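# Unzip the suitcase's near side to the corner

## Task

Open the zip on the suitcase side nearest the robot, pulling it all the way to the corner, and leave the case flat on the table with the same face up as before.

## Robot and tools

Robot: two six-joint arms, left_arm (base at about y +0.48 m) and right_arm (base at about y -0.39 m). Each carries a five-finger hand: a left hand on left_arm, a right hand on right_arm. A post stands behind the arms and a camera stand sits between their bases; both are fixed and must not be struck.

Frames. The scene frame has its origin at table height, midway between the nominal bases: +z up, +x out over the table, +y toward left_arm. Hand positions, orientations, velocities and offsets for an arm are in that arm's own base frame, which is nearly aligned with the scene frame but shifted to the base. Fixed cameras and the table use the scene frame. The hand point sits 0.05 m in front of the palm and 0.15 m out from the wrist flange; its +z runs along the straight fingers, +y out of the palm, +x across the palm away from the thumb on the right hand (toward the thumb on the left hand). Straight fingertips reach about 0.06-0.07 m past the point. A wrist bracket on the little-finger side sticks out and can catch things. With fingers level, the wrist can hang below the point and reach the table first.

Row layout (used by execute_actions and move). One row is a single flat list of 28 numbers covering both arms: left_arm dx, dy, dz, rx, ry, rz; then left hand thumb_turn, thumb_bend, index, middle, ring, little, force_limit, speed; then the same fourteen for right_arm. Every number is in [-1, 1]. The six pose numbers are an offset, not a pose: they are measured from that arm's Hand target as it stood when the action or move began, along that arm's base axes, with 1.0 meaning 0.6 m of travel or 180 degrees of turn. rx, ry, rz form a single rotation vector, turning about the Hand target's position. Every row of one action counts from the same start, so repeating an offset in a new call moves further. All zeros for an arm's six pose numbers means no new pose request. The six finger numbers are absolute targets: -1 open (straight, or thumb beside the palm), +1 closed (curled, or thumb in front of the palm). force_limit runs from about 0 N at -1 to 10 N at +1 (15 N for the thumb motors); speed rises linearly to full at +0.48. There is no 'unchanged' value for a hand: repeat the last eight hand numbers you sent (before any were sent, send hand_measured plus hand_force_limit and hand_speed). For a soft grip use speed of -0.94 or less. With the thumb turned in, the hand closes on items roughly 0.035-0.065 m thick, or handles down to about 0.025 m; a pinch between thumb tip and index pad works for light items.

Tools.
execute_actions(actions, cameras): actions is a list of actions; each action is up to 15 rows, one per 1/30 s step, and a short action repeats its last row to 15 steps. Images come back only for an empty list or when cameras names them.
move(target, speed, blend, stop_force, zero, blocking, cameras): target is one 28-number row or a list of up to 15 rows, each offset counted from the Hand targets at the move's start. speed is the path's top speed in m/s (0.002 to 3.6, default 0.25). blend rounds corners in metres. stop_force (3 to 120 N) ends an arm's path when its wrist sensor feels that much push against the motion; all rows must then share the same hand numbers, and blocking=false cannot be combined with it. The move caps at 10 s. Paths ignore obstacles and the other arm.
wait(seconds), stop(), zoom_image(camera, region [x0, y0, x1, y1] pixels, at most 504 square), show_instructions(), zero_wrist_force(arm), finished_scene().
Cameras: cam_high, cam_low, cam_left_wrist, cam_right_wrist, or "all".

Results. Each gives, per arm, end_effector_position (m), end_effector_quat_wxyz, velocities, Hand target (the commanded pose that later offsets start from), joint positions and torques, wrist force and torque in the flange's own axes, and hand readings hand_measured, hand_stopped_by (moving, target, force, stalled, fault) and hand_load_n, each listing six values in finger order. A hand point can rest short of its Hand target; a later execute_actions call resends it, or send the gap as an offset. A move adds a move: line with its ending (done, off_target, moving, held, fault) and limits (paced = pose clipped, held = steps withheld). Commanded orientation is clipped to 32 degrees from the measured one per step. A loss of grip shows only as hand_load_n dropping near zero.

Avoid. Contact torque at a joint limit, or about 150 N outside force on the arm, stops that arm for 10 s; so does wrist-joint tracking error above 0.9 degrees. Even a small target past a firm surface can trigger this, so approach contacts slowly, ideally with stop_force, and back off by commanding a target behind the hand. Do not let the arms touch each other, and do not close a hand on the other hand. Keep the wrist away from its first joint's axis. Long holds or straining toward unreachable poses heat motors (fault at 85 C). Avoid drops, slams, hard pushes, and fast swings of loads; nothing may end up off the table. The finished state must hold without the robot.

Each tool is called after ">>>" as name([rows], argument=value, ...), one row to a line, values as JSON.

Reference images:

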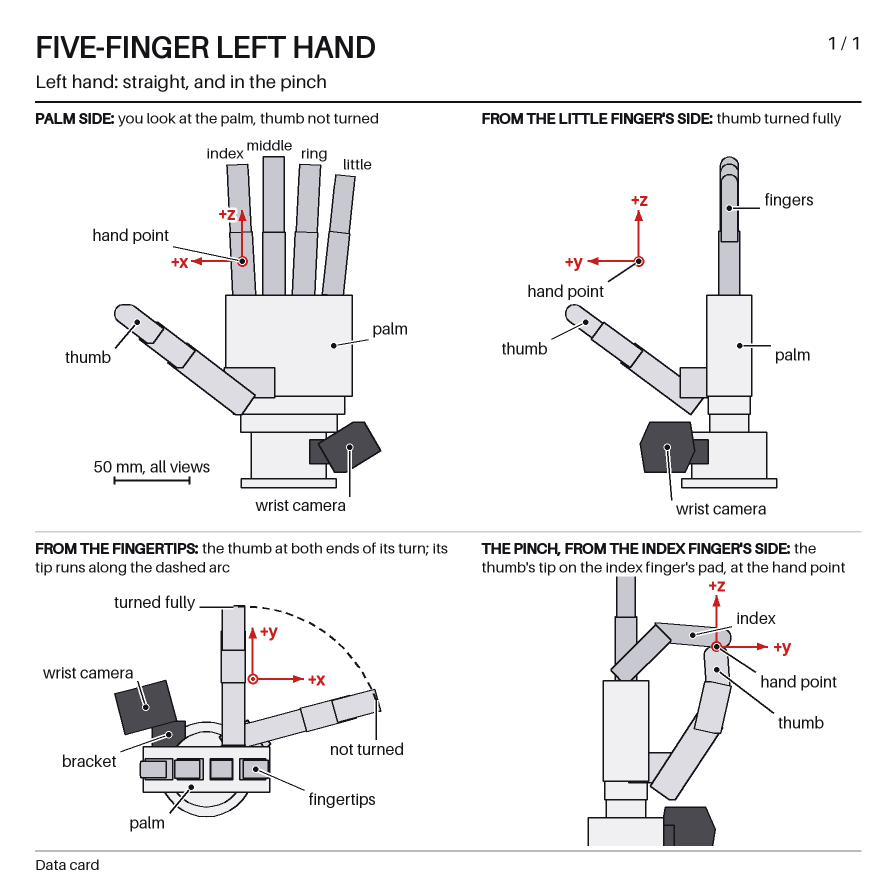

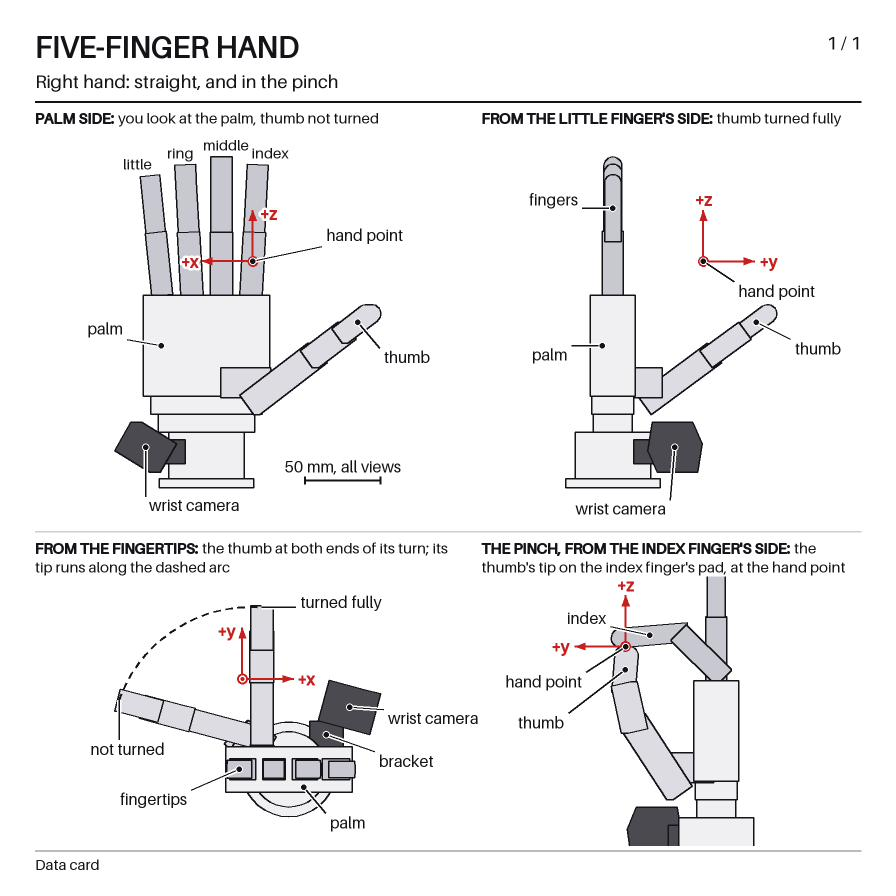

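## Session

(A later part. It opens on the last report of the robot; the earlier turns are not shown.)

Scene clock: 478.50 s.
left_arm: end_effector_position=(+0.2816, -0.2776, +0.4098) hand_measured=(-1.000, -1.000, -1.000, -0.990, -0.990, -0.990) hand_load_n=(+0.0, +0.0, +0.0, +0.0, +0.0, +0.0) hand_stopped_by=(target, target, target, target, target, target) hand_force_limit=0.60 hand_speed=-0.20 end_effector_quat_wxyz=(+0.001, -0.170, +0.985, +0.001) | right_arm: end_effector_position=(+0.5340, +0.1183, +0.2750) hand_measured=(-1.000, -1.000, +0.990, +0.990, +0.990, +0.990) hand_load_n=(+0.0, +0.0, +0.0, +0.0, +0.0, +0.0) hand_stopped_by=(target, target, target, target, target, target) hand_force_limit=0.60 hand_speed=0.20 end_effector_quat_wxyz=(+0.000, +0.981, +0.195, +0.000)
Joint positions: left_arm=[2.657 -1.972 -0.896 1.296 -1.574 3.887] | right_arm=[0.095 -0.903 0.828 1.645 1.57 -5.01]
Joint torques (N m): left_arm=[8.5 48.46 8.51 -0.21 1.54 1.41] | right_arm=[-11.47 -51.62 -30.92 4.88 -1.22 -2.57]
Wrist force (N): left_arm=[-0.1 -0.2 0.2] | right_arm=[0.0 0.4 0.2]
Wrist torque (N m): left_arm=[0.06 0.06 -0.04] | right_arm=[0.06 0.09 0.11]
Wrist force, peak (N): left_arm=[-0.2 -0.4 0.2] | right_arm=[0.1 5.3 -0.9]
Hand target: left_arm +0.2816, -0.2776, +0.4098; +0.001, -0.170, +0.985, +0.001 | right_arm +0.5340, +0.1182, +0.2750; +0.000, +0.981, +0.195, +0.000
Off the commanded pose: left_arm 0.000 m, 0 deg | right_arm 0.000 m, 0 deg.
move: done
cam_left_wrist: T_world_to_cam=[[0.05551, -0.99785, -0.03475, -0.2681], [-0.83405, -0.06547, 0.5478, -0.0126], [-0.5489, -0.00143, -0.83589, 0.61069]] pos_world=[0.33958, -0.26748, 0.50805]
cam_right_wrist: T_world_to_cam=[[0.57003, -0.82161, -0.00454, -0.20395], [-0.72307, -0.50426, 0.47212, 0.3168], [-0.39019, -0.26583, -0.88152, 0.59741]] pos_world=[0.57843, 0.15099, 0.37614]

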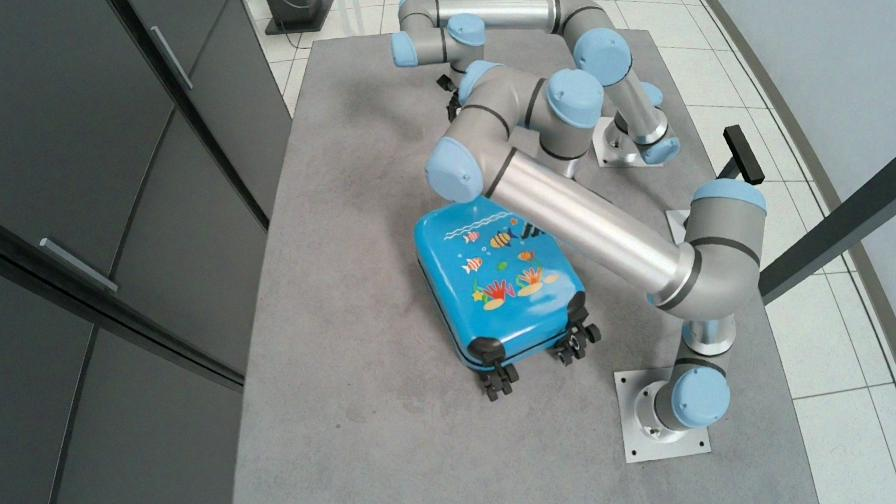

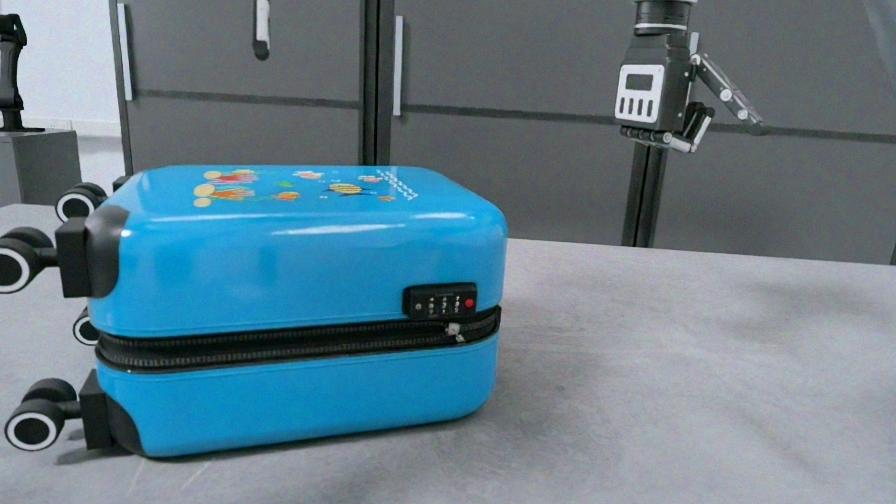

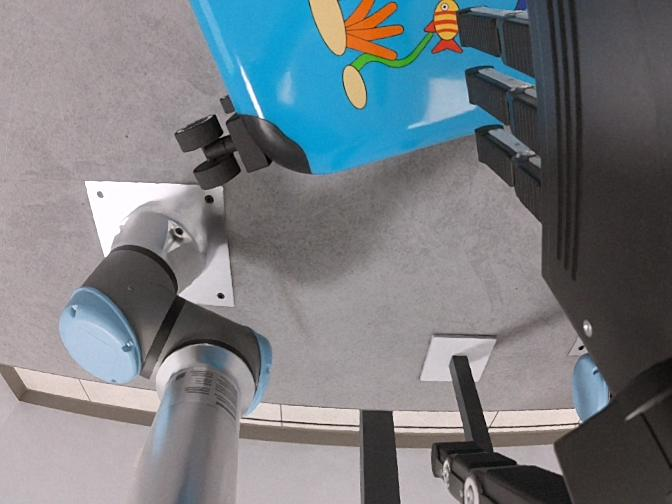

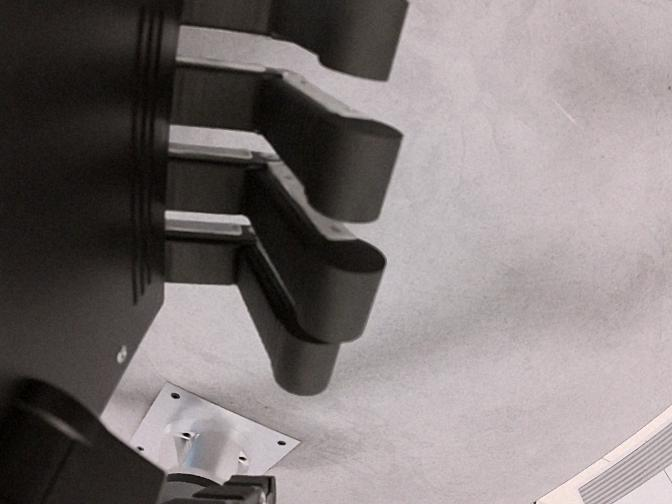

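>>> move([
  [0.05,-0.115,0,0,0,0,-1,-1,-1,-0.99,-0.99,-0.99,0.6,-0.2, -0.1,0,0,0,0,-0.5,-1,-1,-1,-1,-1,-1,0.6,0.2],
  [0.1,-0.23,-0.1,0,0,0,-1,-1,-1,-0.99,-0.99,-0.99,0.6,-0.2, -0.2,0,0,0,0,-1.0,-1,-1,-1,-1,-1,-1,0.6,0.2],
  [0.1,-0.23,-0.1,0,0,0,-1,-1,-1,-0.99,-0.99,-0.99,0.6,-0.2, -0.29,0.0033,0,-0.0411,-0.1185,0.529,-1,-1,-1,-1,-1,-1,0.6,0.2],
], speed=[0.5,0.5,0.5], blend=[0.03,0.03,0], cameras=["cam_low","cam_right_wrist"])

Scene clock: 488.23 s.
left_arm: end_effector_position=(+0.3416, -0.4155, +0.3498) hand_measured=(-1.000, -1.000, -1.000, -0.990, -0.990, -0.990) hand_load_n=(+0.0, +0.0, -0.5, +0.0, +0.0, +0.0) hand_stopped_by=(target, target, target, target, target, target) hand_force_limit=0.60 hand_speed=-0.20 end_effector_quat_wxyz=(+0.001, -0.170, +0.985, +0.001) | right_arm: end_effector_position=(+0.3600, +0.1202, +0.2750) hand_measured=(-1.000, -1.000, -1.000, -1.000, -1.000, -1.000) hand_load_n=(+0.0, +0.0, +0.0, +0.0, +0.0, +0.0) hand_stopped_by=(target, target, target, target, target, target) hand_force_limit=0.60 hand_speed=0.20 end_effector_quat_wxyz=(+0.088, +0.501, +0.848, +0.150)
Joint positions: left_arm=[2.494 -2.56 -0.035 1.023 -1.573 3.724] | right_arm=[-0.264 -1.804 1.961 1.159 1.33 -0.735]
Joint torques (N m): left_arm=[-9.48 38.56 21.36 -4.48 -1.46 -1.05] | right_arm=[7.56 0.34 -31.16 0.14 0.98 2.59]
Wrist force (N): left_arm=[0.0 -0.3 0.1] | right_arm=[0.0 0.1 0.6]
Wrist torque (N m): left_arm=[0.05 0.05 0.05] | right_arm=[0.06 0.06 -0.05]
Wrist force, peak (N): left_arm=[0.2 -0.2 0.6] | right_arm=[-0.2 0.3 1.2]
Hand target: left_arm +0.3416, -0.4156, +0.3498; +0.001, -0.170, +0.985, +0.001 | right_arm +0.3600, +0.1202, +0.2750; +0.088, +0.501, +0.848, +0.150
Off the commanded pose: left_arm 0.000 m, 0 deg | right_arm 0.000 m, 0 deg.
elbow stopped short (left arm): the move would have taken joint 3 (elbow) straighter than the controller allows.
move: done
cam_right_wrist: T_world_to_cam=[[0.70362, 0.62886, 0.33084, -0.41785], [0.42936, -0.74725, 0.50722, -0.20339], [0.56619, -0.21484, -0.79579, 0.15602]] pos_world=[0.29299, 0.14431, 0.36556]

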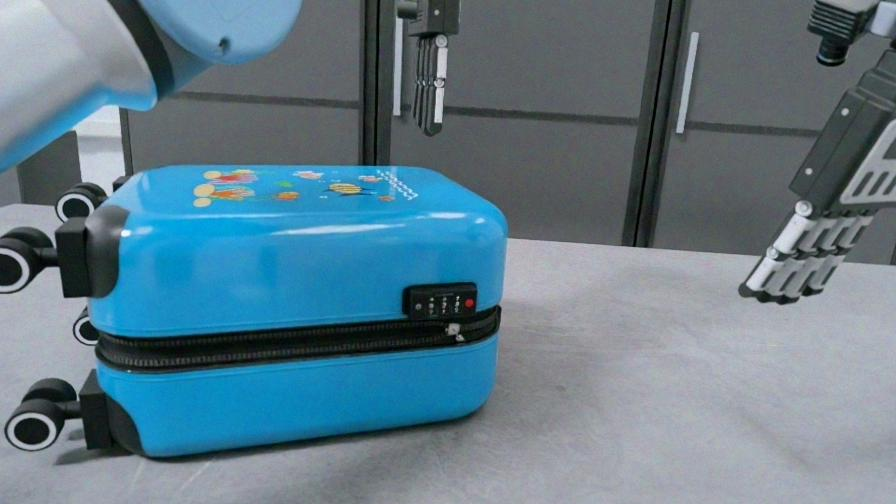

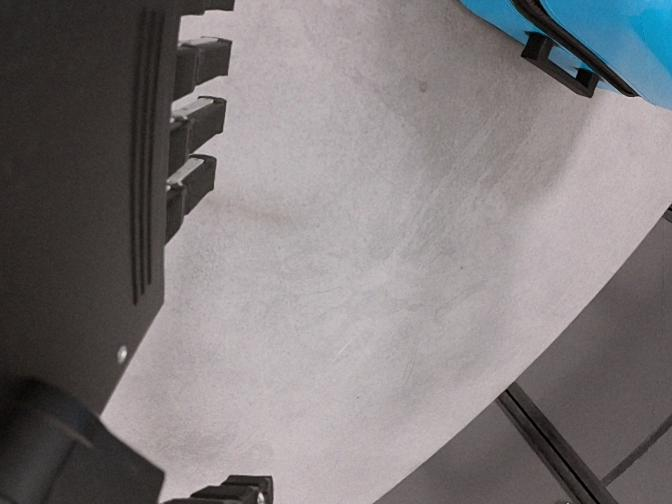

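>>> move([
  [0,0,0,0,0,0,-1,-1,-1,-0.99,-0.99,-0.99,0.6,-0.2, -0.1,0.3,-0.125,0,0,0,-1,-1,-0.12,-1,-1,-1,0.6,-0.2],
  [0,0,0,0,0,0,-1,-1,-1,-0.99,-0.99,-0.99,0.6,-0.2, -0.0533,0.408,-0.2235,0,0,0,-1,-1,-0.12,-1,-1,-1,0.6,-0.2],
], speed=[0.3,0.12], blend=[0.02,0], cameras=["cam_low","cam_right_wrist"])

>>> move(target=[0,0,-0.11,0,0,0,-1,-1,-1,-0.99,-0.99,-0.99,0.6,-0.2, 0,0,0,0,0,0,-1,-1,-0.12,-1,-1,-1,0.6,-0.2], speed=0.03, stop_force=18, cameras=["cam_low","cam_left_wrist"])

Scene clock: 490.50 s.
left_arm: end_effector_position=(+0.3416, -0.4155, +0.3498) hand_measured=(-1.000, -1.000, -1.000, -0.990, -0.990, -0.990) hand_load_n=(+0.0, +0.0, +0.0, +0.0, +0.0, -0.5) hand_stopped_by=(target, target, target, target, target, target) hand_force_limit=0.60 hand_speed=-0.20 end_effector_quat_wxyz=(+0.001, -0.170, +0.985, +0.001) | right_arm: end_effector_position=(+0.3280, +0.3650, +0.1409) hand_measured=(-1.000, -1.000, -0.120, -1.000, -1.000, -1.000) hand_load_n=(+0.0, +0.0, +0.0, +0.0, +0.0, +0.0) hand_stopped_by=(target, target, target, target, target, target) hand_force_limit=0.60 hand_speed=-0.20 end_effector_quat_wxyz=(+0.088, +0.501, +0.848, +0.150)
Joint positions: left_arm=[2.494 -2.56 -0.035 1.023 -1.573 3.724] | right_arm=[0.678 -1.336 1.832 0.731 1.629 0.165]
Joint torques (N m): left_arm=[-9.06 39.48 21.79 -4.42 -1.68 -1.16] | right_arm=[7.71 -18 -28.72 -0.17 1.33 2.27]
Wrist force (N): left_arm=[-0.2 -0.1 0.0] | right_arm=[-0.6 0.4 0.4]
Wrist torque (N m): left_arm=[0.08 0.08 0.03] | right_arm=[0.16 0.18 -0.08]
Wrist force, peak (N): left_arm=[-0.2 -0.6 0.0] | right_arm=[-1.5 0.1 -0.3]
Hand target: left_arm +0.3416, -0.4156, +0.3498; +0.001, -0.170, +0.985, +0.001 | right_arm +0.3280, +0.3650, +0.1409; +0.088, +0.501, +0.848, +0.150
Off the commanded pose: left_arm 0.000 m, 0 deg | right_arm 0.000 m, 0 deg.
elbow stopped short (left arm): the move would have taken joint 3 (elbow) straighter than the controller allows.
move: done
cam_right_wrist: T_world_to_cam=[[0.70372, 0.62882, 0.33071, -0.50492], [0.42937, -0.74725, 0.5072, 0.06125], [0.56606, -0.21493, -0.79585, 0.12018]] pos_world=[0.26099, 0.38911, 0.23156]

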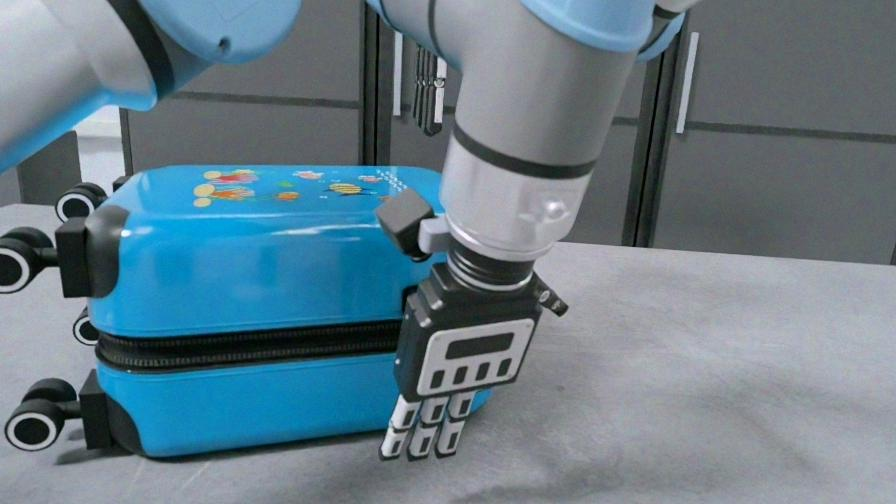

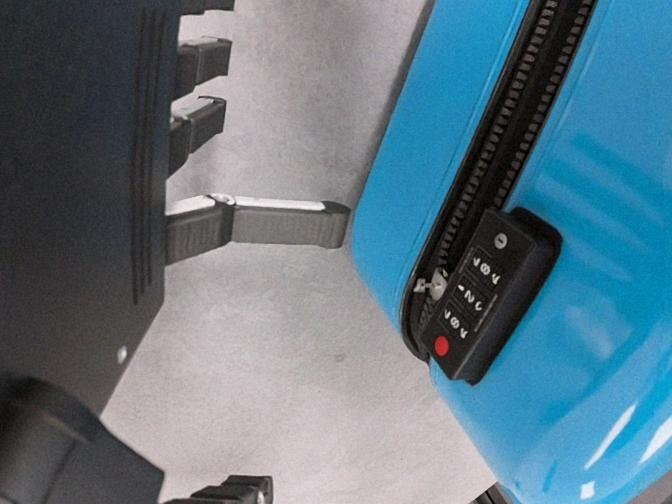

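Scene clock: 493.47 s.
left_arm: end_effector_position=(+0.3416, -0.4156, +0.2901) hand_measured=(-1.000, -1.000, -1.000, -0.990, -0.990, -0.990) hand_load_n=(+0.0, +0.0, +0.0, +0.0, +0.0, +0.0) hand_stopped_by=(target, target, target, target, target, target) hand_force_limit=0.60 hand_speed=-0.20 end_effector_quat_wxyz=(+0.001, -0.170, +0.985, +0.001) | right_arm: end_effector_position=(+0.3280, +0.3650, +0.1409) hand_measured=(-1.000, -1.000, -0.120, -1.000, -1.000, -1.000) hand_load_n=(+0.0, -0.5, +0.0, +0.0, +0.0, +0.0) hand_stopped_by=(target, target, target, target, target, target) hand_force_limit=0.60 hand_speed=-0.20 end_effector_quat_wxyz=(+0.088, +0.501, +0.848, +0.150)
Joint positions: left_arm=[2.494 -2.379 -0.547 1.354 -1.573 3.724] | right_arm=[0.678 -1.336 1.832 0.731 1.629 0.166]
Joint torques (N m): left_arm=[3.61 31.21 21.28 -3.56 1.29 1.25] | right_arm=[7.82 -16.46 -28.67 -0.06 1.4 2.45]
Wrist force (N): left_arm=[-0.4 -0.3 -9.6] | right_arm=[-0.6 0.1 0.4]
Wrist torque (N m): left_arm=[0.65 -0.21 -0.04] | right_arm=[0.12 0.17 -0.09]
Wrist force, peak (N): left_arm=[-2.4 -0.7 -36.9] | right_arm=[-0.9 0.4 0.5]
Hand target: left_arm +0.3416, -0.4156, +0.2901; +0.001, -0.170, +0.985, +0.001 (not the last commanded pose) | right_arm +0.3280, +0.3650, +0.1409; +0.088, +0.501, +0.848, +0.150
Off the commanded pose: left_arm 0.006 m, 0 deg | right_arm 0.000 m, 0 deg.
move: contact (left_arm)
cam_left_wrist: T_world_to_cam=[[0.05547, -0.99785, -0.03498, -0.41329], [-0.83393, -0.06557, 0.54797, 0.09387], [-0.54908, -0.00123, -0.83577, 0.54339]] pos_world=[0.39958, -0.40558, 0.38826]

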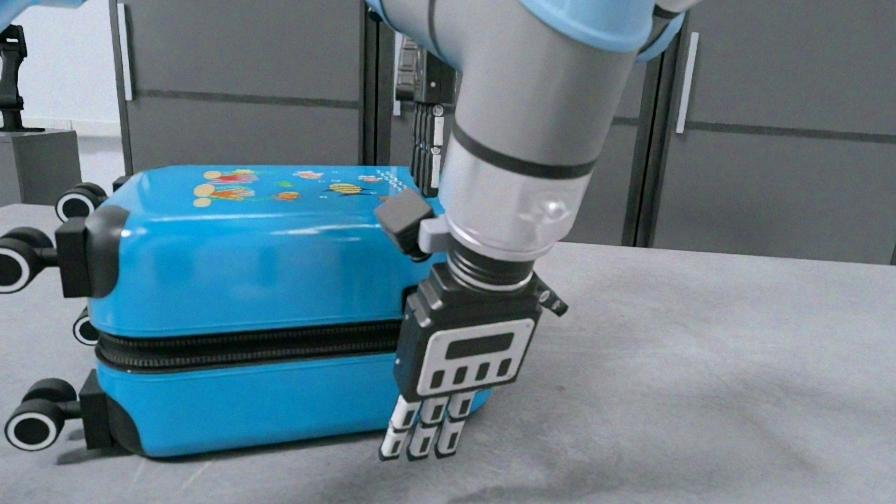

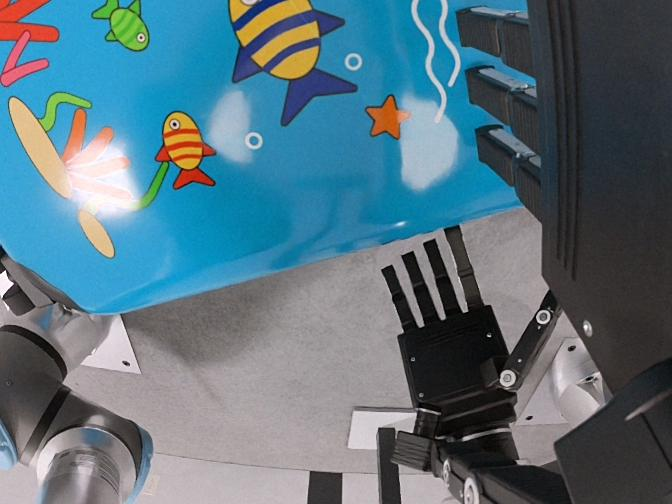

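>>> move(target=[0,0,-0.005,0,0,0,-1,-1,-1,-0.99,-0.99,-0.99,0.6,-0.2, 0,0,0,0,0,0,-1,-1,-0.12,-1,-1,-1,0.6,-0.2], speed=0.004, stop_force=12, cameras=["cam_low","cam_right_wrist"])

>>> zoom_image(camera="cam_right_wrist", region=[370, 200, 570, 400])

Scene clock: 494.97 s.
left_arm: end_effector_position=(+0.3416, -0.4156, +0.2897) hand_measured=(-1.000, -1.000, -1.000, -0.990, -0.990, -0.990) hand_load_n=(+0.0, +0.0, +0.0, +0.0, +0.0, +0.0) hand_stopped_by=(target, target, target, target, target, target) hand_force_limit=0.60 hand_speed=-0.20 end_effector_quat_wxyz=(+0.000, -0.170, +0.985, +0.001) | right_arm: end_effector_position=(+0.3280, +0.3650, +0.1409) hand_measured=(-1.000, -1.000, -0.120, -1.000, -1.000, -1.000) hand_load_n=(+0.0, +0.0, +0.5, +0.5, +0.0, +0.0) hand_stopped_by=(target, target, target, target, target, target) hand_force_limit=0.60 hand_speed=-0.20 end_effector_quat_wxyz=(+0.088, +0.501, +0.848, +0.150)
Joint positions: left_arm=[2.494 -2.379 -0.548 1.355 -1.573 3.724] | right_arm=[0.678 -1.336 1.832 0.731 1.629 0.166]
Joint torques (N m): left_arm=[1.03 23.12 18.01 -2.13 0.8 1.31] | right_arm=[8.28 -18.39 -28.49 -0.1 1.4 2.45]
Wrist force (N): left_arm=[-1.1 -0.7 -21.5] | right_arm=[-0.6 0.4 0.5]
Wrist torque (N m): left_arm=[1.33 -0.51 -0.07] | right_arm=[0.16 0.17 -0.08]
Wrist force, peak (N): left_arm=[-1.0 -0.6 -24.2] | right_arm=[-0.8 0.3 0.6]
Hand target: left_arm +0.3416, -0.4156, +0.2896; +0.000, -0.170, +0.985, +0.001 (not the last commanded pose) | right_arm +0.3280, +0.3650, +0.1409; +0.088, +0.501, +0.848, +0.150
Off the commanded pose: left_arm 0.003 m, 0 deg | right_arm 0.000 m, 0 deg.
move: contact (left_arm)
cam_right_wrist: T_world_to_cam=[[0.70372, 0.62882, 0.33071, -0.50489], [0.42937, -0.74725, 0.5072, 0.0613], [0.56606, -0.21493, -0.79585, 0.1201]] pos_world=[0.26099, 0.38911, 0.23146]

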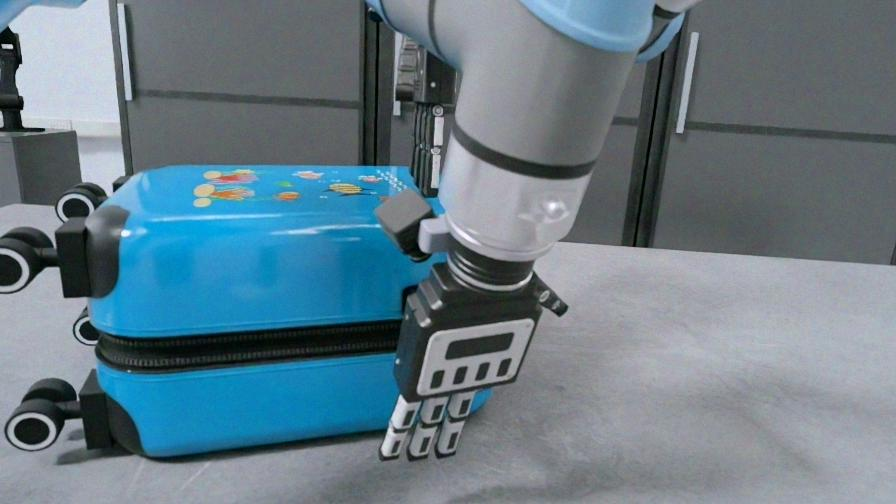

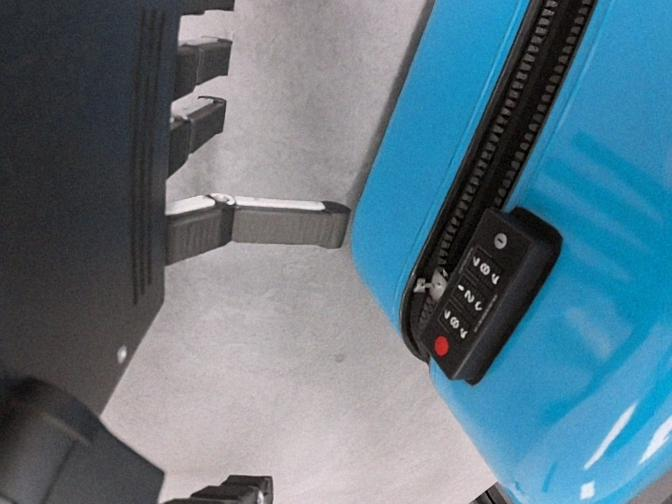

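Scaled by 2.520 from the camera's image (finer frame: 960x720).

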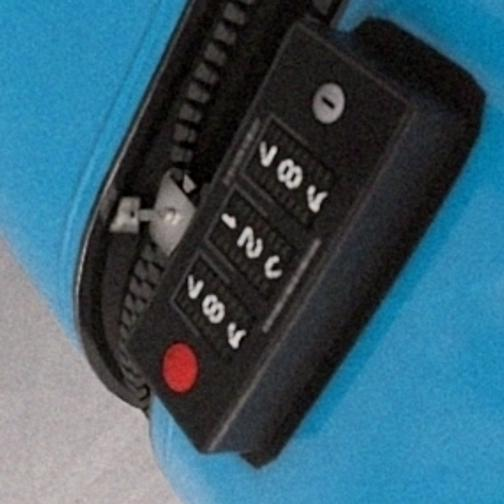

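>>> move(target=[0,0,0,0,0,0,-1,-1,-1,-0.99,-0.99,-0.99,0.6,-0.2, 0.0614,0.0259,0,0,0,0,-1,-1,-0.12,-1,-1,-1,0.6,-0.2], speed=0.06)

>>> move(target=[0,0,0,0,0,0,-1,-1,-1,-0.99,-0.99,-0.99,0.6,-0.2, 0.0307,0.0130,0,0,0,0,-1,-1,-0.12,-1,-1,-1,0.6,-0.2], speed=0.01, stop_force=3, cameras=["cam_low","cam_right_wrist"])

>>> zoom_image(camera="cam_right_wrist", region=[270, 170, 390, 330])

Scene clock: 496.67 s.
left_arm: end_effector_position=(+0.3416, -0.4156, +0.2896) hand_measured=(-1.000, -1.000, -1.000, -0.990, -0.990, -0.990) hand_load_n=(+0.0, +0.0, +0.0, +0.0, +0.0, +0.0) hand_stopped_by=(target, target, target, target, target, target) hand_force_limit=0.60 hand_speed=-0.20 end_effector_quat_wxyz=(+0.000, -0.170, +0.985, +0.001) | right_arm: end_effector_position=(+0.3648, +0.3805, +0.1409) hand_measured=(-1.000, -1.000, -0.120, -1.000, -1.000, -1.000) hand_load_n=(+0.0, +0.0, +0.0, +0.0, +0.0, +0.0) hand_stopped_by=(target, target, target, target, target, target) hand_force_limit=0.60 hand_speed=-0.20 end_effector_quat_wxyz=(+0.088, +0.501, +0.848, +0.150)
Joint positions: left_arm=[2.494 -2.379 -0.548 1.355 -1.573 3.724] | right_arm=[0.65 -1.262 1.734 0.754 1.62 0.139]
Joint torques (N m): left_arm=[1.67 23.3 17.74 -1.4 0.83 1.13] | right_arm=[-10.48 -21.16 -29.87 3.84 -1.31 -2.6]
Wrist force (N): left_arm=[-1.1 -0.8 -21.6] | right_arm=[-0.7 0.1 0.4]
Wrist torque (N m): left_arm=[1.32 -0.51 -0.07] | right_arm=[0.11 0.17 0.00]
Wrist force, peak (N): left_arm=[-1.3 -0.6 -21.9] | right_arm=[-0.9 0.6 0.5]
Hand target: left_arm +0.3416, -0.4156, +0.2896; +0.000, -0.170, +0.985, +0.001 | right_arm +0.3648, +0.3806, +0.1409; +0.088, +0.501, +0.848, +0.150
Off the commanded pose: left_arm 0.000 m, 0 deg | right_arm 0.000 m, 0 deg.
move: done

Scene clock: 499.47 s.
left_arm: end_effector_position=(+0.3416, -0.4156, +0.2896) hand_measured=(-1.000, -1.000, -1.000, -0.990, -0.990, -0.990) hand_load_n=(+0.0, -0.5, +0.0, +0.0, +0.0, +0.0) hand_stopped_by=(target, target, target, target, target, target) hand_force_limit=0.60 hand_speed=-0.20 end_effector_quat_wxyz=(+0.000, -0.170, +0.985, +0.001) | right_arm: end_effector_position=(+0.3832, +0.3884, +0.1409) hand_measured=(-1.000, -1.000, -0.120, -1.000, -1.000, -1.000) hand_load_n=(+0.0, +0.0, +0.0, +0.0, +0.0, +0.0) hand_stopped_by=(target, target, target, target, target, target) hand_force_limit=0.60 hand_speed=-0.20 end_effector_quat_wxyz=(+0.088, +0.501, +0.848, +0.150)
Joint positions: left_arm=[2.494 -2.379 -0.548 1.355 -1.573 3.724] | right_arm=[0.638 -1.225 1.681 0.768 1.616 0.127]
Joint torques (N m): left_arm=[1.48 23.67 15.44 -0.1 0.92 1.14] | right_arm=[-11.05 -22.33 -29.35 3.92 -1.39 -2.65]
Wrist force (N): left_arm=[-1.2 -0.5 -21.6] | right_arm=[-0.5 0.4 -0.2]
Wrist torque (N m): left_arm=[1.36 -0.50 -0.08] | right_arm=[0.19 0.17 0.00]
Wrist force, peak (N): left_arm=[-1.2 -0.5 -21.9] | right_arm=[-1.1 0.1 0.2]
Hand target: left_arm +0.3416, -0.4156, +0.2896; +0.000, -0.170, +0.985, +0.001 | right_arm +0.3832, +0.3884, +0.1409; +0.088, +0.501, +0.848, +0.150
Off the commanded pose: left_arm 0.000 m, 0 deg | right_arm 0.000 m, 0 deg.
move: done
cam_right_wrist: T_world_to_cam=[[0.70372, 0.62882, 0.33071, -0.55852], [0.42937, -0.74725, 0.5072, 0.05504], [0.56606, -0.21493, -0.79585, 0.09383]] pos_world=[0.31629, 0.41251, 0.23146]

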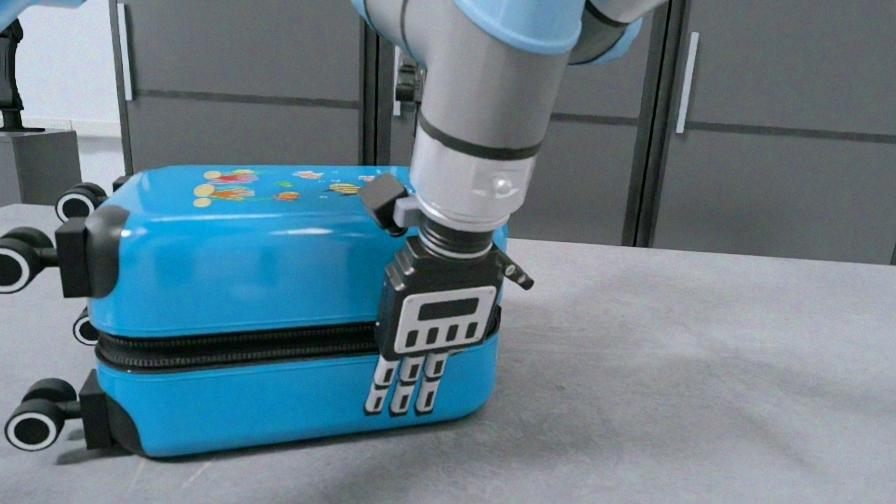

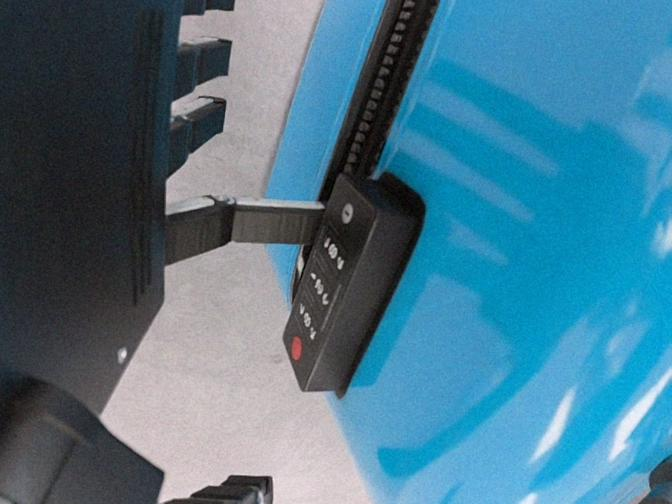

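Scaled by 3.150 from the camera's image (finer frame: 960x720).

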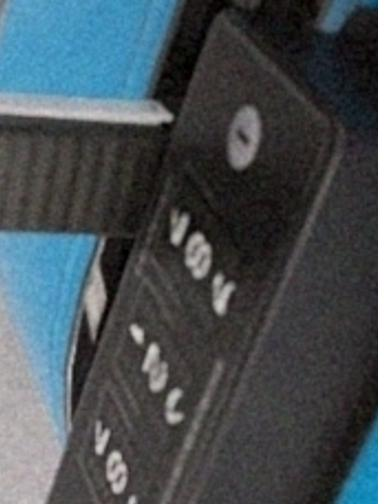

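>>> move(target=[0,0,0,0,0,0,-1,-1,-1,-0.99,-0.99,-0.99,0.6,-0.2, 0.0154,0.0065,0,0,0,0,-1,-1,-0.12,-1,-1,-1,0.6,-0.2], speed=0.01, stop_force=3, cameras=["cam_right_wrist"])

Scene clock: 501.07 s.
left_arm: end_effector_position=(+0.3416, -0.4156, +0.2896) hand_measured=(-1.000, -1.000, -1.000, -0.990, -0.990, -0.990) hand_load_n=(+0.0, +0.0, +0.0, +0.0, +0.0, +0.0) hand_stopped_by=(target, target, target, target, target, target) hand_force_limit=0.60 hand_speed=-0.20 end_effector_quat_wxyz=(+0.000, -0.170, +0.985, +0.001) | right_arm: end_effector_position=(+0.3847, +0.3890, +0.1409) hand_measured=(-1.000, -1.000, -0.120, -1.000, -1.000, -1.000) hand_load_n=(+0.0, +0.0, +0.5, +0.0, +0.0, +0.0) hand_stopped_by=(target, target, target, target, target, target) hand_force_limit=0.60 hand_speed=-0.20 end_effector_quat_wxyz=(+0.088, +0.501, +0.848, +0.150)
Joint positions: left_arm=[2.494 -2.379 -0.548 1.355 -1.573 3.724] | right_arm=[0.637 -1.222 1.677 0.769 1.615 0.126]
Joint torques (N m): left_arm=[1.54 23.44 14.19 0.81 0.88 1.14] | right_arm=[6.56 -38.31 -8.73 -0.83 1.28 1.98]
Wrist force (N): left_arm=[-1.1 -0.6 -21.7] | right_arm=[0.3 -1.7 -1.5]
Wrist torque (N m): left_arm=[1.35 -0.52 -0.08] | right_arm=[0.29 0.14 0.04]
Wrist force, peak (N): left_arm=[-1.1 -0.6 -21.8] | right_arm=[-0.1 -5.1 -2.7]
Hand target: left_arm +0.3416, -0.4156, +0.2896; +0.000, -0.170, +0.985, +0.001 | right_arm +0.3847, +0.3890, +0.1409; +0.088, +0.501, +0.848, +0.150 (not the last commanded pose)
Off the commanded pose: left_arm 0.000 m, 0 deg | right_arm 0.008 m, 0 deg.
move: contact (right_arm)
cam_right_wrist: T_world_to_cam=[[0.70372, 0.62882, 0.33071, -0.55988], [0.42937, -0.74725, 0.5072, 0.05489], [0.56606, -0.21493, -0.79585, 0.09317]] pos_world=[0.31769, 0.41311, 0.23146]

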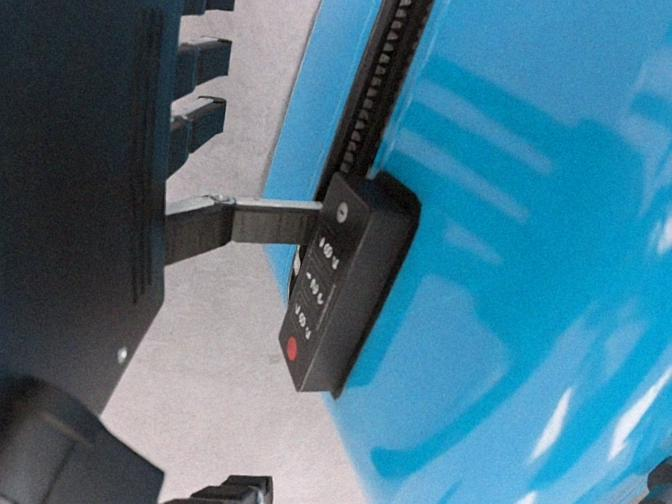

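>>> move(target=[0,0,0,0,0,0,-1,-1,-1,-0.99,-0.99,-0.99,0.6,-0.2, -0.0023,-0.0010,0,0,0,0,-1,-1,-0.12,-1,-1,-1,0.6,-0.2], speed=0.03)

>>> move(target=[0,0,0,0,0,0,-1,-1,-1,-0.99,-0.99,-0.99,0.6,-0.2, 0.0117,-0.0276,0,0,0,0,-1,-1,-0.12,-1,-1,-1,0.6,-0.2], speed=0.01, stop_force=14, cameras=["cam_right_wrist","cam_low"])

>>> zoom_image(camera="cam_right_wrist", region=[270, 170, 390, 330])

Scene clock: 502.63 s.
left_arm: end_effector_position=(+0.3416, -0.4156, +0.2896) hand_measured=(-1.000, -1.000, -1.000, -0.990, -0.990, -0.990) hand_load_n=(+0.0, +0.0, +0.0, +0.0, +0.0, +0.0) hand_stopped_by=(target, target, target, target, target, target) hand_force_limit=0.60 hand_speed=-0.20 end_effector_quat_wxyz=(+0.000, -0.170, +0.985, +0.001) | right_arm: end_effector_position=(+0.3833, +0.3884, +0.1409) hand_measured=(-1.000, -1.000, -0.120, -1.000, -1.000, -1.000) hand_load_n=(+0.0, +0.0, +0.0, +0.0, +0.0, +0.0) hand_stopped_by=(target, target, target, target, target, target) hand_force_limit=0.60 hand_speed=-0.20 end_effector_quat_wxyz=(+0.088, +0.501, +0.848, +0.150)
Joint positions: left_arm=[2.494 -2.379 -0.548 1.355 -1.573 3.724] | right_arm=[0.637 -1.225 1.681 0.768 1.615 0.127]
Joint torques (N m): left_arm=[1.66 22.9 13.51 1.59 0.94 1.08] | right_arm=[7.49 -37.9 -8.19 -0.23 1.46 2.37]
Wrist force (N): left_arm=[-1.3 -0.6 -21.7] | right_arm=[-0.6 0.8 -0.1]
Wrist torque (N m): left_arm=[1.34 -0.48 -0.09] | right_arm=[0.28 0.20 -0.10]
Wrist force, peak (N): left_arm=[-1.2 -0.6 -21.9] | right_arm=[-0.1 -2.2 -1.6]
Hand target: left_arm +0.3416, -0.4156, +0.2896; +0.000, -0.170, +0.985, +0.001 | right_arm +0.3833, +0.3884, +0.1409; +0.088, +0.501, +0.848, +0.150
Off the commanded pose: left_arm 0.000 m, 0 deg | right_arm 0.000 m, 0 deg.
move: done

Scene clock: 504.93 s.
left_arm: end_effector_position=(+0.3416, -0.4156, +0.2896) hand_measured=(-1.000, -1.000, -1.000, -0.990, -0.990, -0.990) hand_load_n=(+0.0, +0.0, +0.0, +6.5, +0.0, +0.0) hand_stopped_by=(target, target, target, target, target, target) hand_force_limit=0.60 hand_speed=-0.20 end_effector_quat_wxyz=(+0.000, -0.170, +0.985, +0.001) | right_arm: end_effector_position=(+0.3882, +0.3768, +0.1409) hand_measured=(-1.000, -1.000, -0.120, -1.000, -1.000, -1.000) hand_load_n=(+0.0, -0.5, +0.5, +0.0, +0.0, -0.5) hand_stopped_by=(target, target, target, target, target, target) hand_force_limit=0.60 hand_speed=-0.20 end_effector_quat_wxyz=(+0.088, +0.501, +0.848, +0.150)
Joint positions: left_arm=[2.494 -2.379 -0.548 1.355 -1.573 3.724] | right_arm=[0.607 -1.239 1.702 0.761 1.605 0.098]
Joint torques (N m): left_arm=[1.38 24.9 12.68 -6.56 -2.57 0.99] | right_arm=[2.51 -21.55 -29.62 4.44 3.73 2.87]
Wrist force (N): left_arm=[-5.8 -20.2 -24.6] | right_arm=[9.3 1.1 1.3]
Wrist torque (N m): left_arm=[1.43 -0.54 0.10] | right_arm=[0.23 0.42 -0.09]
Wrist force, peak (N): left_arm=[-5.8 -20.2 -24.9] | right_arm=[14.1 1.2 1.4]
Hand target: left_arm +0.3416, -0.4156, +0.2896; +0.000, -0.170, +0.985, +0.001 | right_arm +0.3882, +0.3768, +0.1409; +0.088, +0.501, +0.848, +0.150 (not the last commanded pose)
Off the commanded pose: left_arm 0.000 m, 0 deg | right_arm 0.005 m, 0 deg.
move: contact (right_arm)
cam_right_wrist: T_world_to_cam=[[0.70367, 0.62886, 0.33074, -0.55468], [0.42944, -0.74725, 0.50715, 0.04426], [0.56607, -0.21484, -0.79587, 0.08852]] pos_world=[0.32119, 0.40091, 0.23146]
Images, in order (width x height): cam_low 896x504, cam_right_wrist 672x504.

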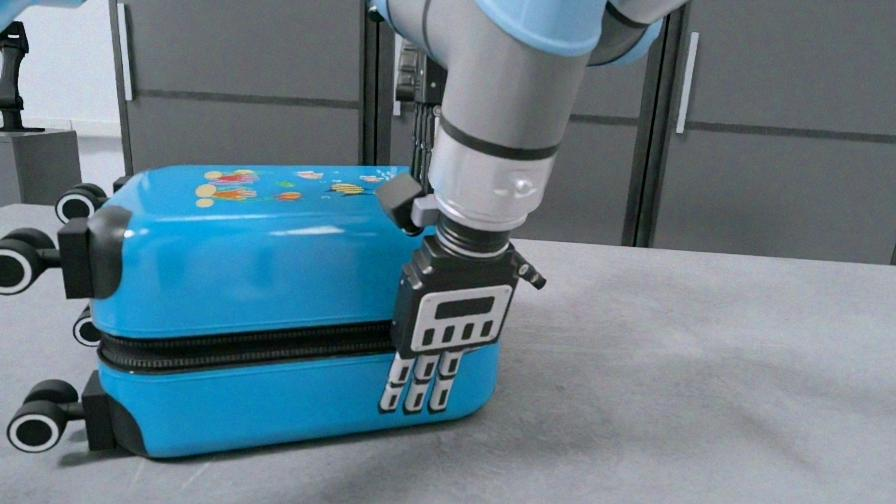

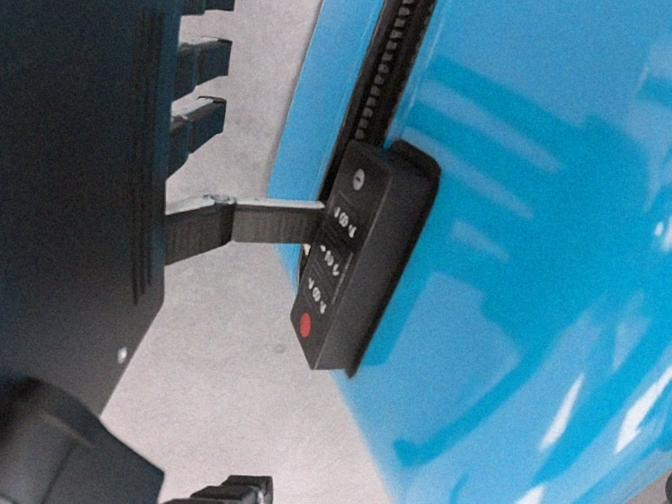

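Scaled by 3.150 from the camera's image (finer frame: 960x720).

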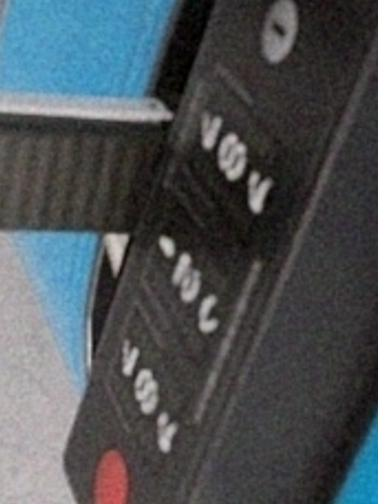

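>>> move([
  [0,0,0,0,0,0,-1,-1,-1,-0.99,-0.99,-0.99,0.6,-0.2, -0.0039,0.0092,0,0,0,0,-1,-1,-0.12,-1,-1,-1,0.6,-0.2],
  [0,0,0,0,0,0,-1,-1,-1,-0.99,-0.99,-0.99,0.6,-0.2, -0.0052,0.0087,0,0,0,0,-1,-1,-0.12,-1,-1,-1,0.6,-0.2],
], speed=0.02)

>>> move(target=[0,0,0,0,0,0,-1,-1,-1,-0.99,-0.99,-0.99,0.6,-0.2, 0.0091,-0.0215,0,0,0,0,-1,-1,-0.12,-1,-1,-1,0.6,-0.2], speed=0.01, stop_force=13, cameras=["cam_right_wrist","cam_low"])

>>> zoom_image(camera="cam_right_wrist", region=[270, 170, 390, 330])

Scene clock: 506.30 s.
left_arm: end_effector_position=(+0.3416, -0.4155, +0.2897) hand_measured=(-1.000, -1.000, -1.000, -0.990, -0.990, -0.990) hand_load_n=(+0.0, +0.0, +0.0, +5.5, +0.0, +0.0) hand_stopped_by=(target, target, target, target, target, target) hand_force_limit=0.60 hand_speed=-0.20 end_effector_quat_wxyz=(+0.000, -0.170, +0.985, +0.002) | right_arm: end_effector_position=(+0.3852, +0.3821, +0.1409) hand_measured=(-1.000, -1.000, -0.120, -1.000, -1.000, -1.000) hand_load_n=(+0.0, +0.0, +0.5, +0.0, +0.0, +0.0) hand_stopped_by=(target, target, target, target, target, target) hand_force_limit=0.60 hand_speed=-0.20 end_effector_quat_wxyz=(+0.088, +0.501, +0.848, +0.150)
Joint positions: left_arm=[2.494 -2.379 -0.548 1.355 -1.573 3.724] | right_arm=[0.622 -1.234 1.694 0.764 1.61 0.112]
Joint torques (N m): left_arm=[2.22 27.01 10.83 0.53 -1.62 1.09] | right_arm=[6.74 -35.55 -9.67 -0.11 1.49 2.4]
Wrist force (N): left_arm=[0.2 -8.3 -22.0] | right_arm=[-0.9 0.5 0.0]
Wrist torque (N m): left_arm=[1.45 -0.69 0.17] | right_arm=[0.26 0.26 -0.12]
Wrist force, peak (N): left_arm=[-6.1 -20.3 -25.0] | right_arm=[9.7 0.9 1.1]
Hand target: left_arm +0.3416, -0.4156, +0.2896; +0.000, -0.170, +0.985, +0.001 | right_arm +0.3851, +0.3820, +0.1409; +0.088, +0.501, +0.848, +0.150
Off the commanded pose: left_arm 0.000 m, 0 deg | right_arm 0.000 m, 0 deg.
move: done

Scene clock: 507.97 s.
left_arm: end_effector_position=(+0.3416, -0.4156, +0.2896) hand_measured=(-1.000, -1.000, -1.000, -0.990, -0.990, -0.990) hand_load_n=(+0.0, +0.0, +0.0, +6.5, +0.0, +0.0) hand_stopped_by=(target, target, target, target, target, target) hand_force_limit=0.60 hand_speed=-0.20 end_effector_quat_wxyz=(+0.000, -0.170, +0.985, +0.001) | right_arm: end_effector_position=(+0.3875, +0.3764, +0.1409) hand_measured=(-1.000, -1.000, -0.120, -1.000, -1.000, -1.000) hand_load_n=(+0.0, +0.0, +0.0, +0.0, +0.0, +0.0) hand_stopped_by=(target, target, target, target, target, target) hand_force_limit=0.60 hand_speed=-0.20 end_effector_quat_wxyz=(+0.088, +0.501, +0.848, +0.150)
Joint positions: left_arm=[2.494 -2.379 -0.548 1.355 -1.573 3.724] | right_arm=[0.607 -1.241 1.704 0.761 1.605 0.098]
Joint torques (N m): left_arm=[0.7 28.76 10.97 -5.98 0.51 1.06] | right_arm=[2.28 -21.02 -28.92 4.34 3.49 2.9]
Wrist force (N): left_arm=[-4.5 -18.6 -24.0] | right_arm=[8.6 1.3 0.7]
Wrist torque (N m): left_arm=[1.28 -0.57 0.14] | right_arm=[0.27 0.39 -0.09]
Wrist force, peak (N): left_arm=[-4.8 -18.6 -24.3] | right_arm=[13.0 1.4 1.1]
Hand target: left_arm +0.3416, -0.4156, +0.2896; +0.000, -0.170, +0.985, +0.001 | right_arm +0.3875, +0.3764, +0.1409; +0.088, +0.501, +0.848, +0.150 (not the last commanded pose)
Off the commanded pose: left_arm 0.000 m, 0 deg | right_arm 0.008 m, 0 deg.
move: contact (right_arm)
cam_right_wrist: T_world_to_cam=[[0.70358, 0.62892, 0.33082, -0.55395], [0.42955, -0.74726, 0.50705, 0.04425], [0.5661, -0.21465, -0.7959, 0.08876]] pos_world=[0.32049, 0.40051, 0.23146]
Images, in order (width x height): cam_low 896x504, cam_right_wrist 672x504.

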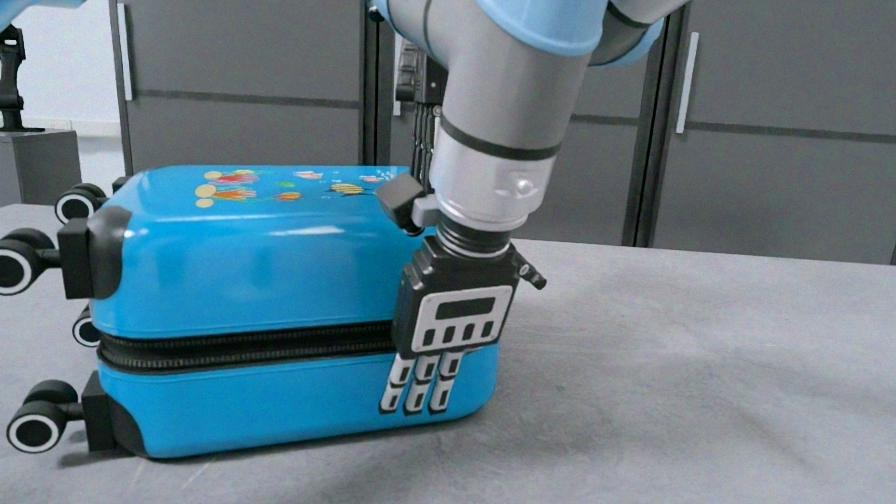

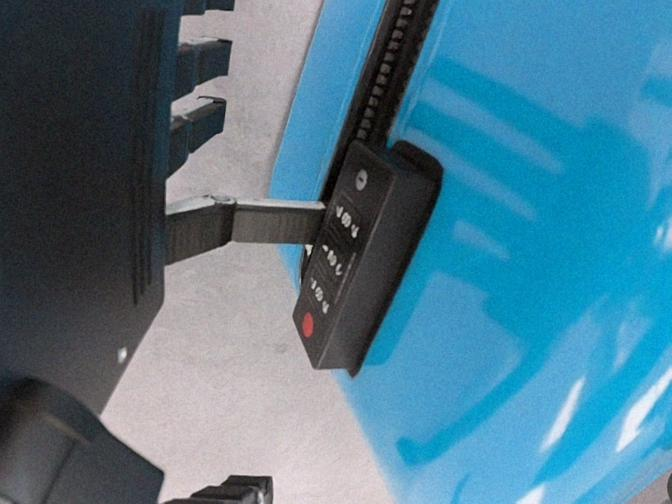

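Scaled by 3.150 from the camera's image (finer frame: 960x720).

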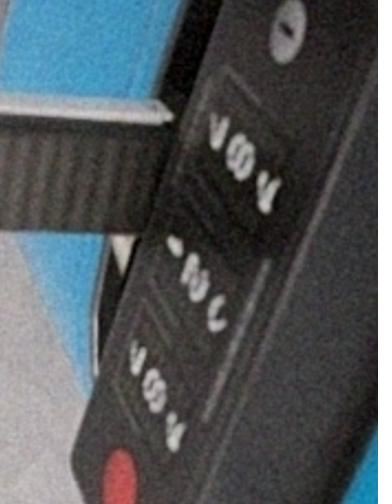

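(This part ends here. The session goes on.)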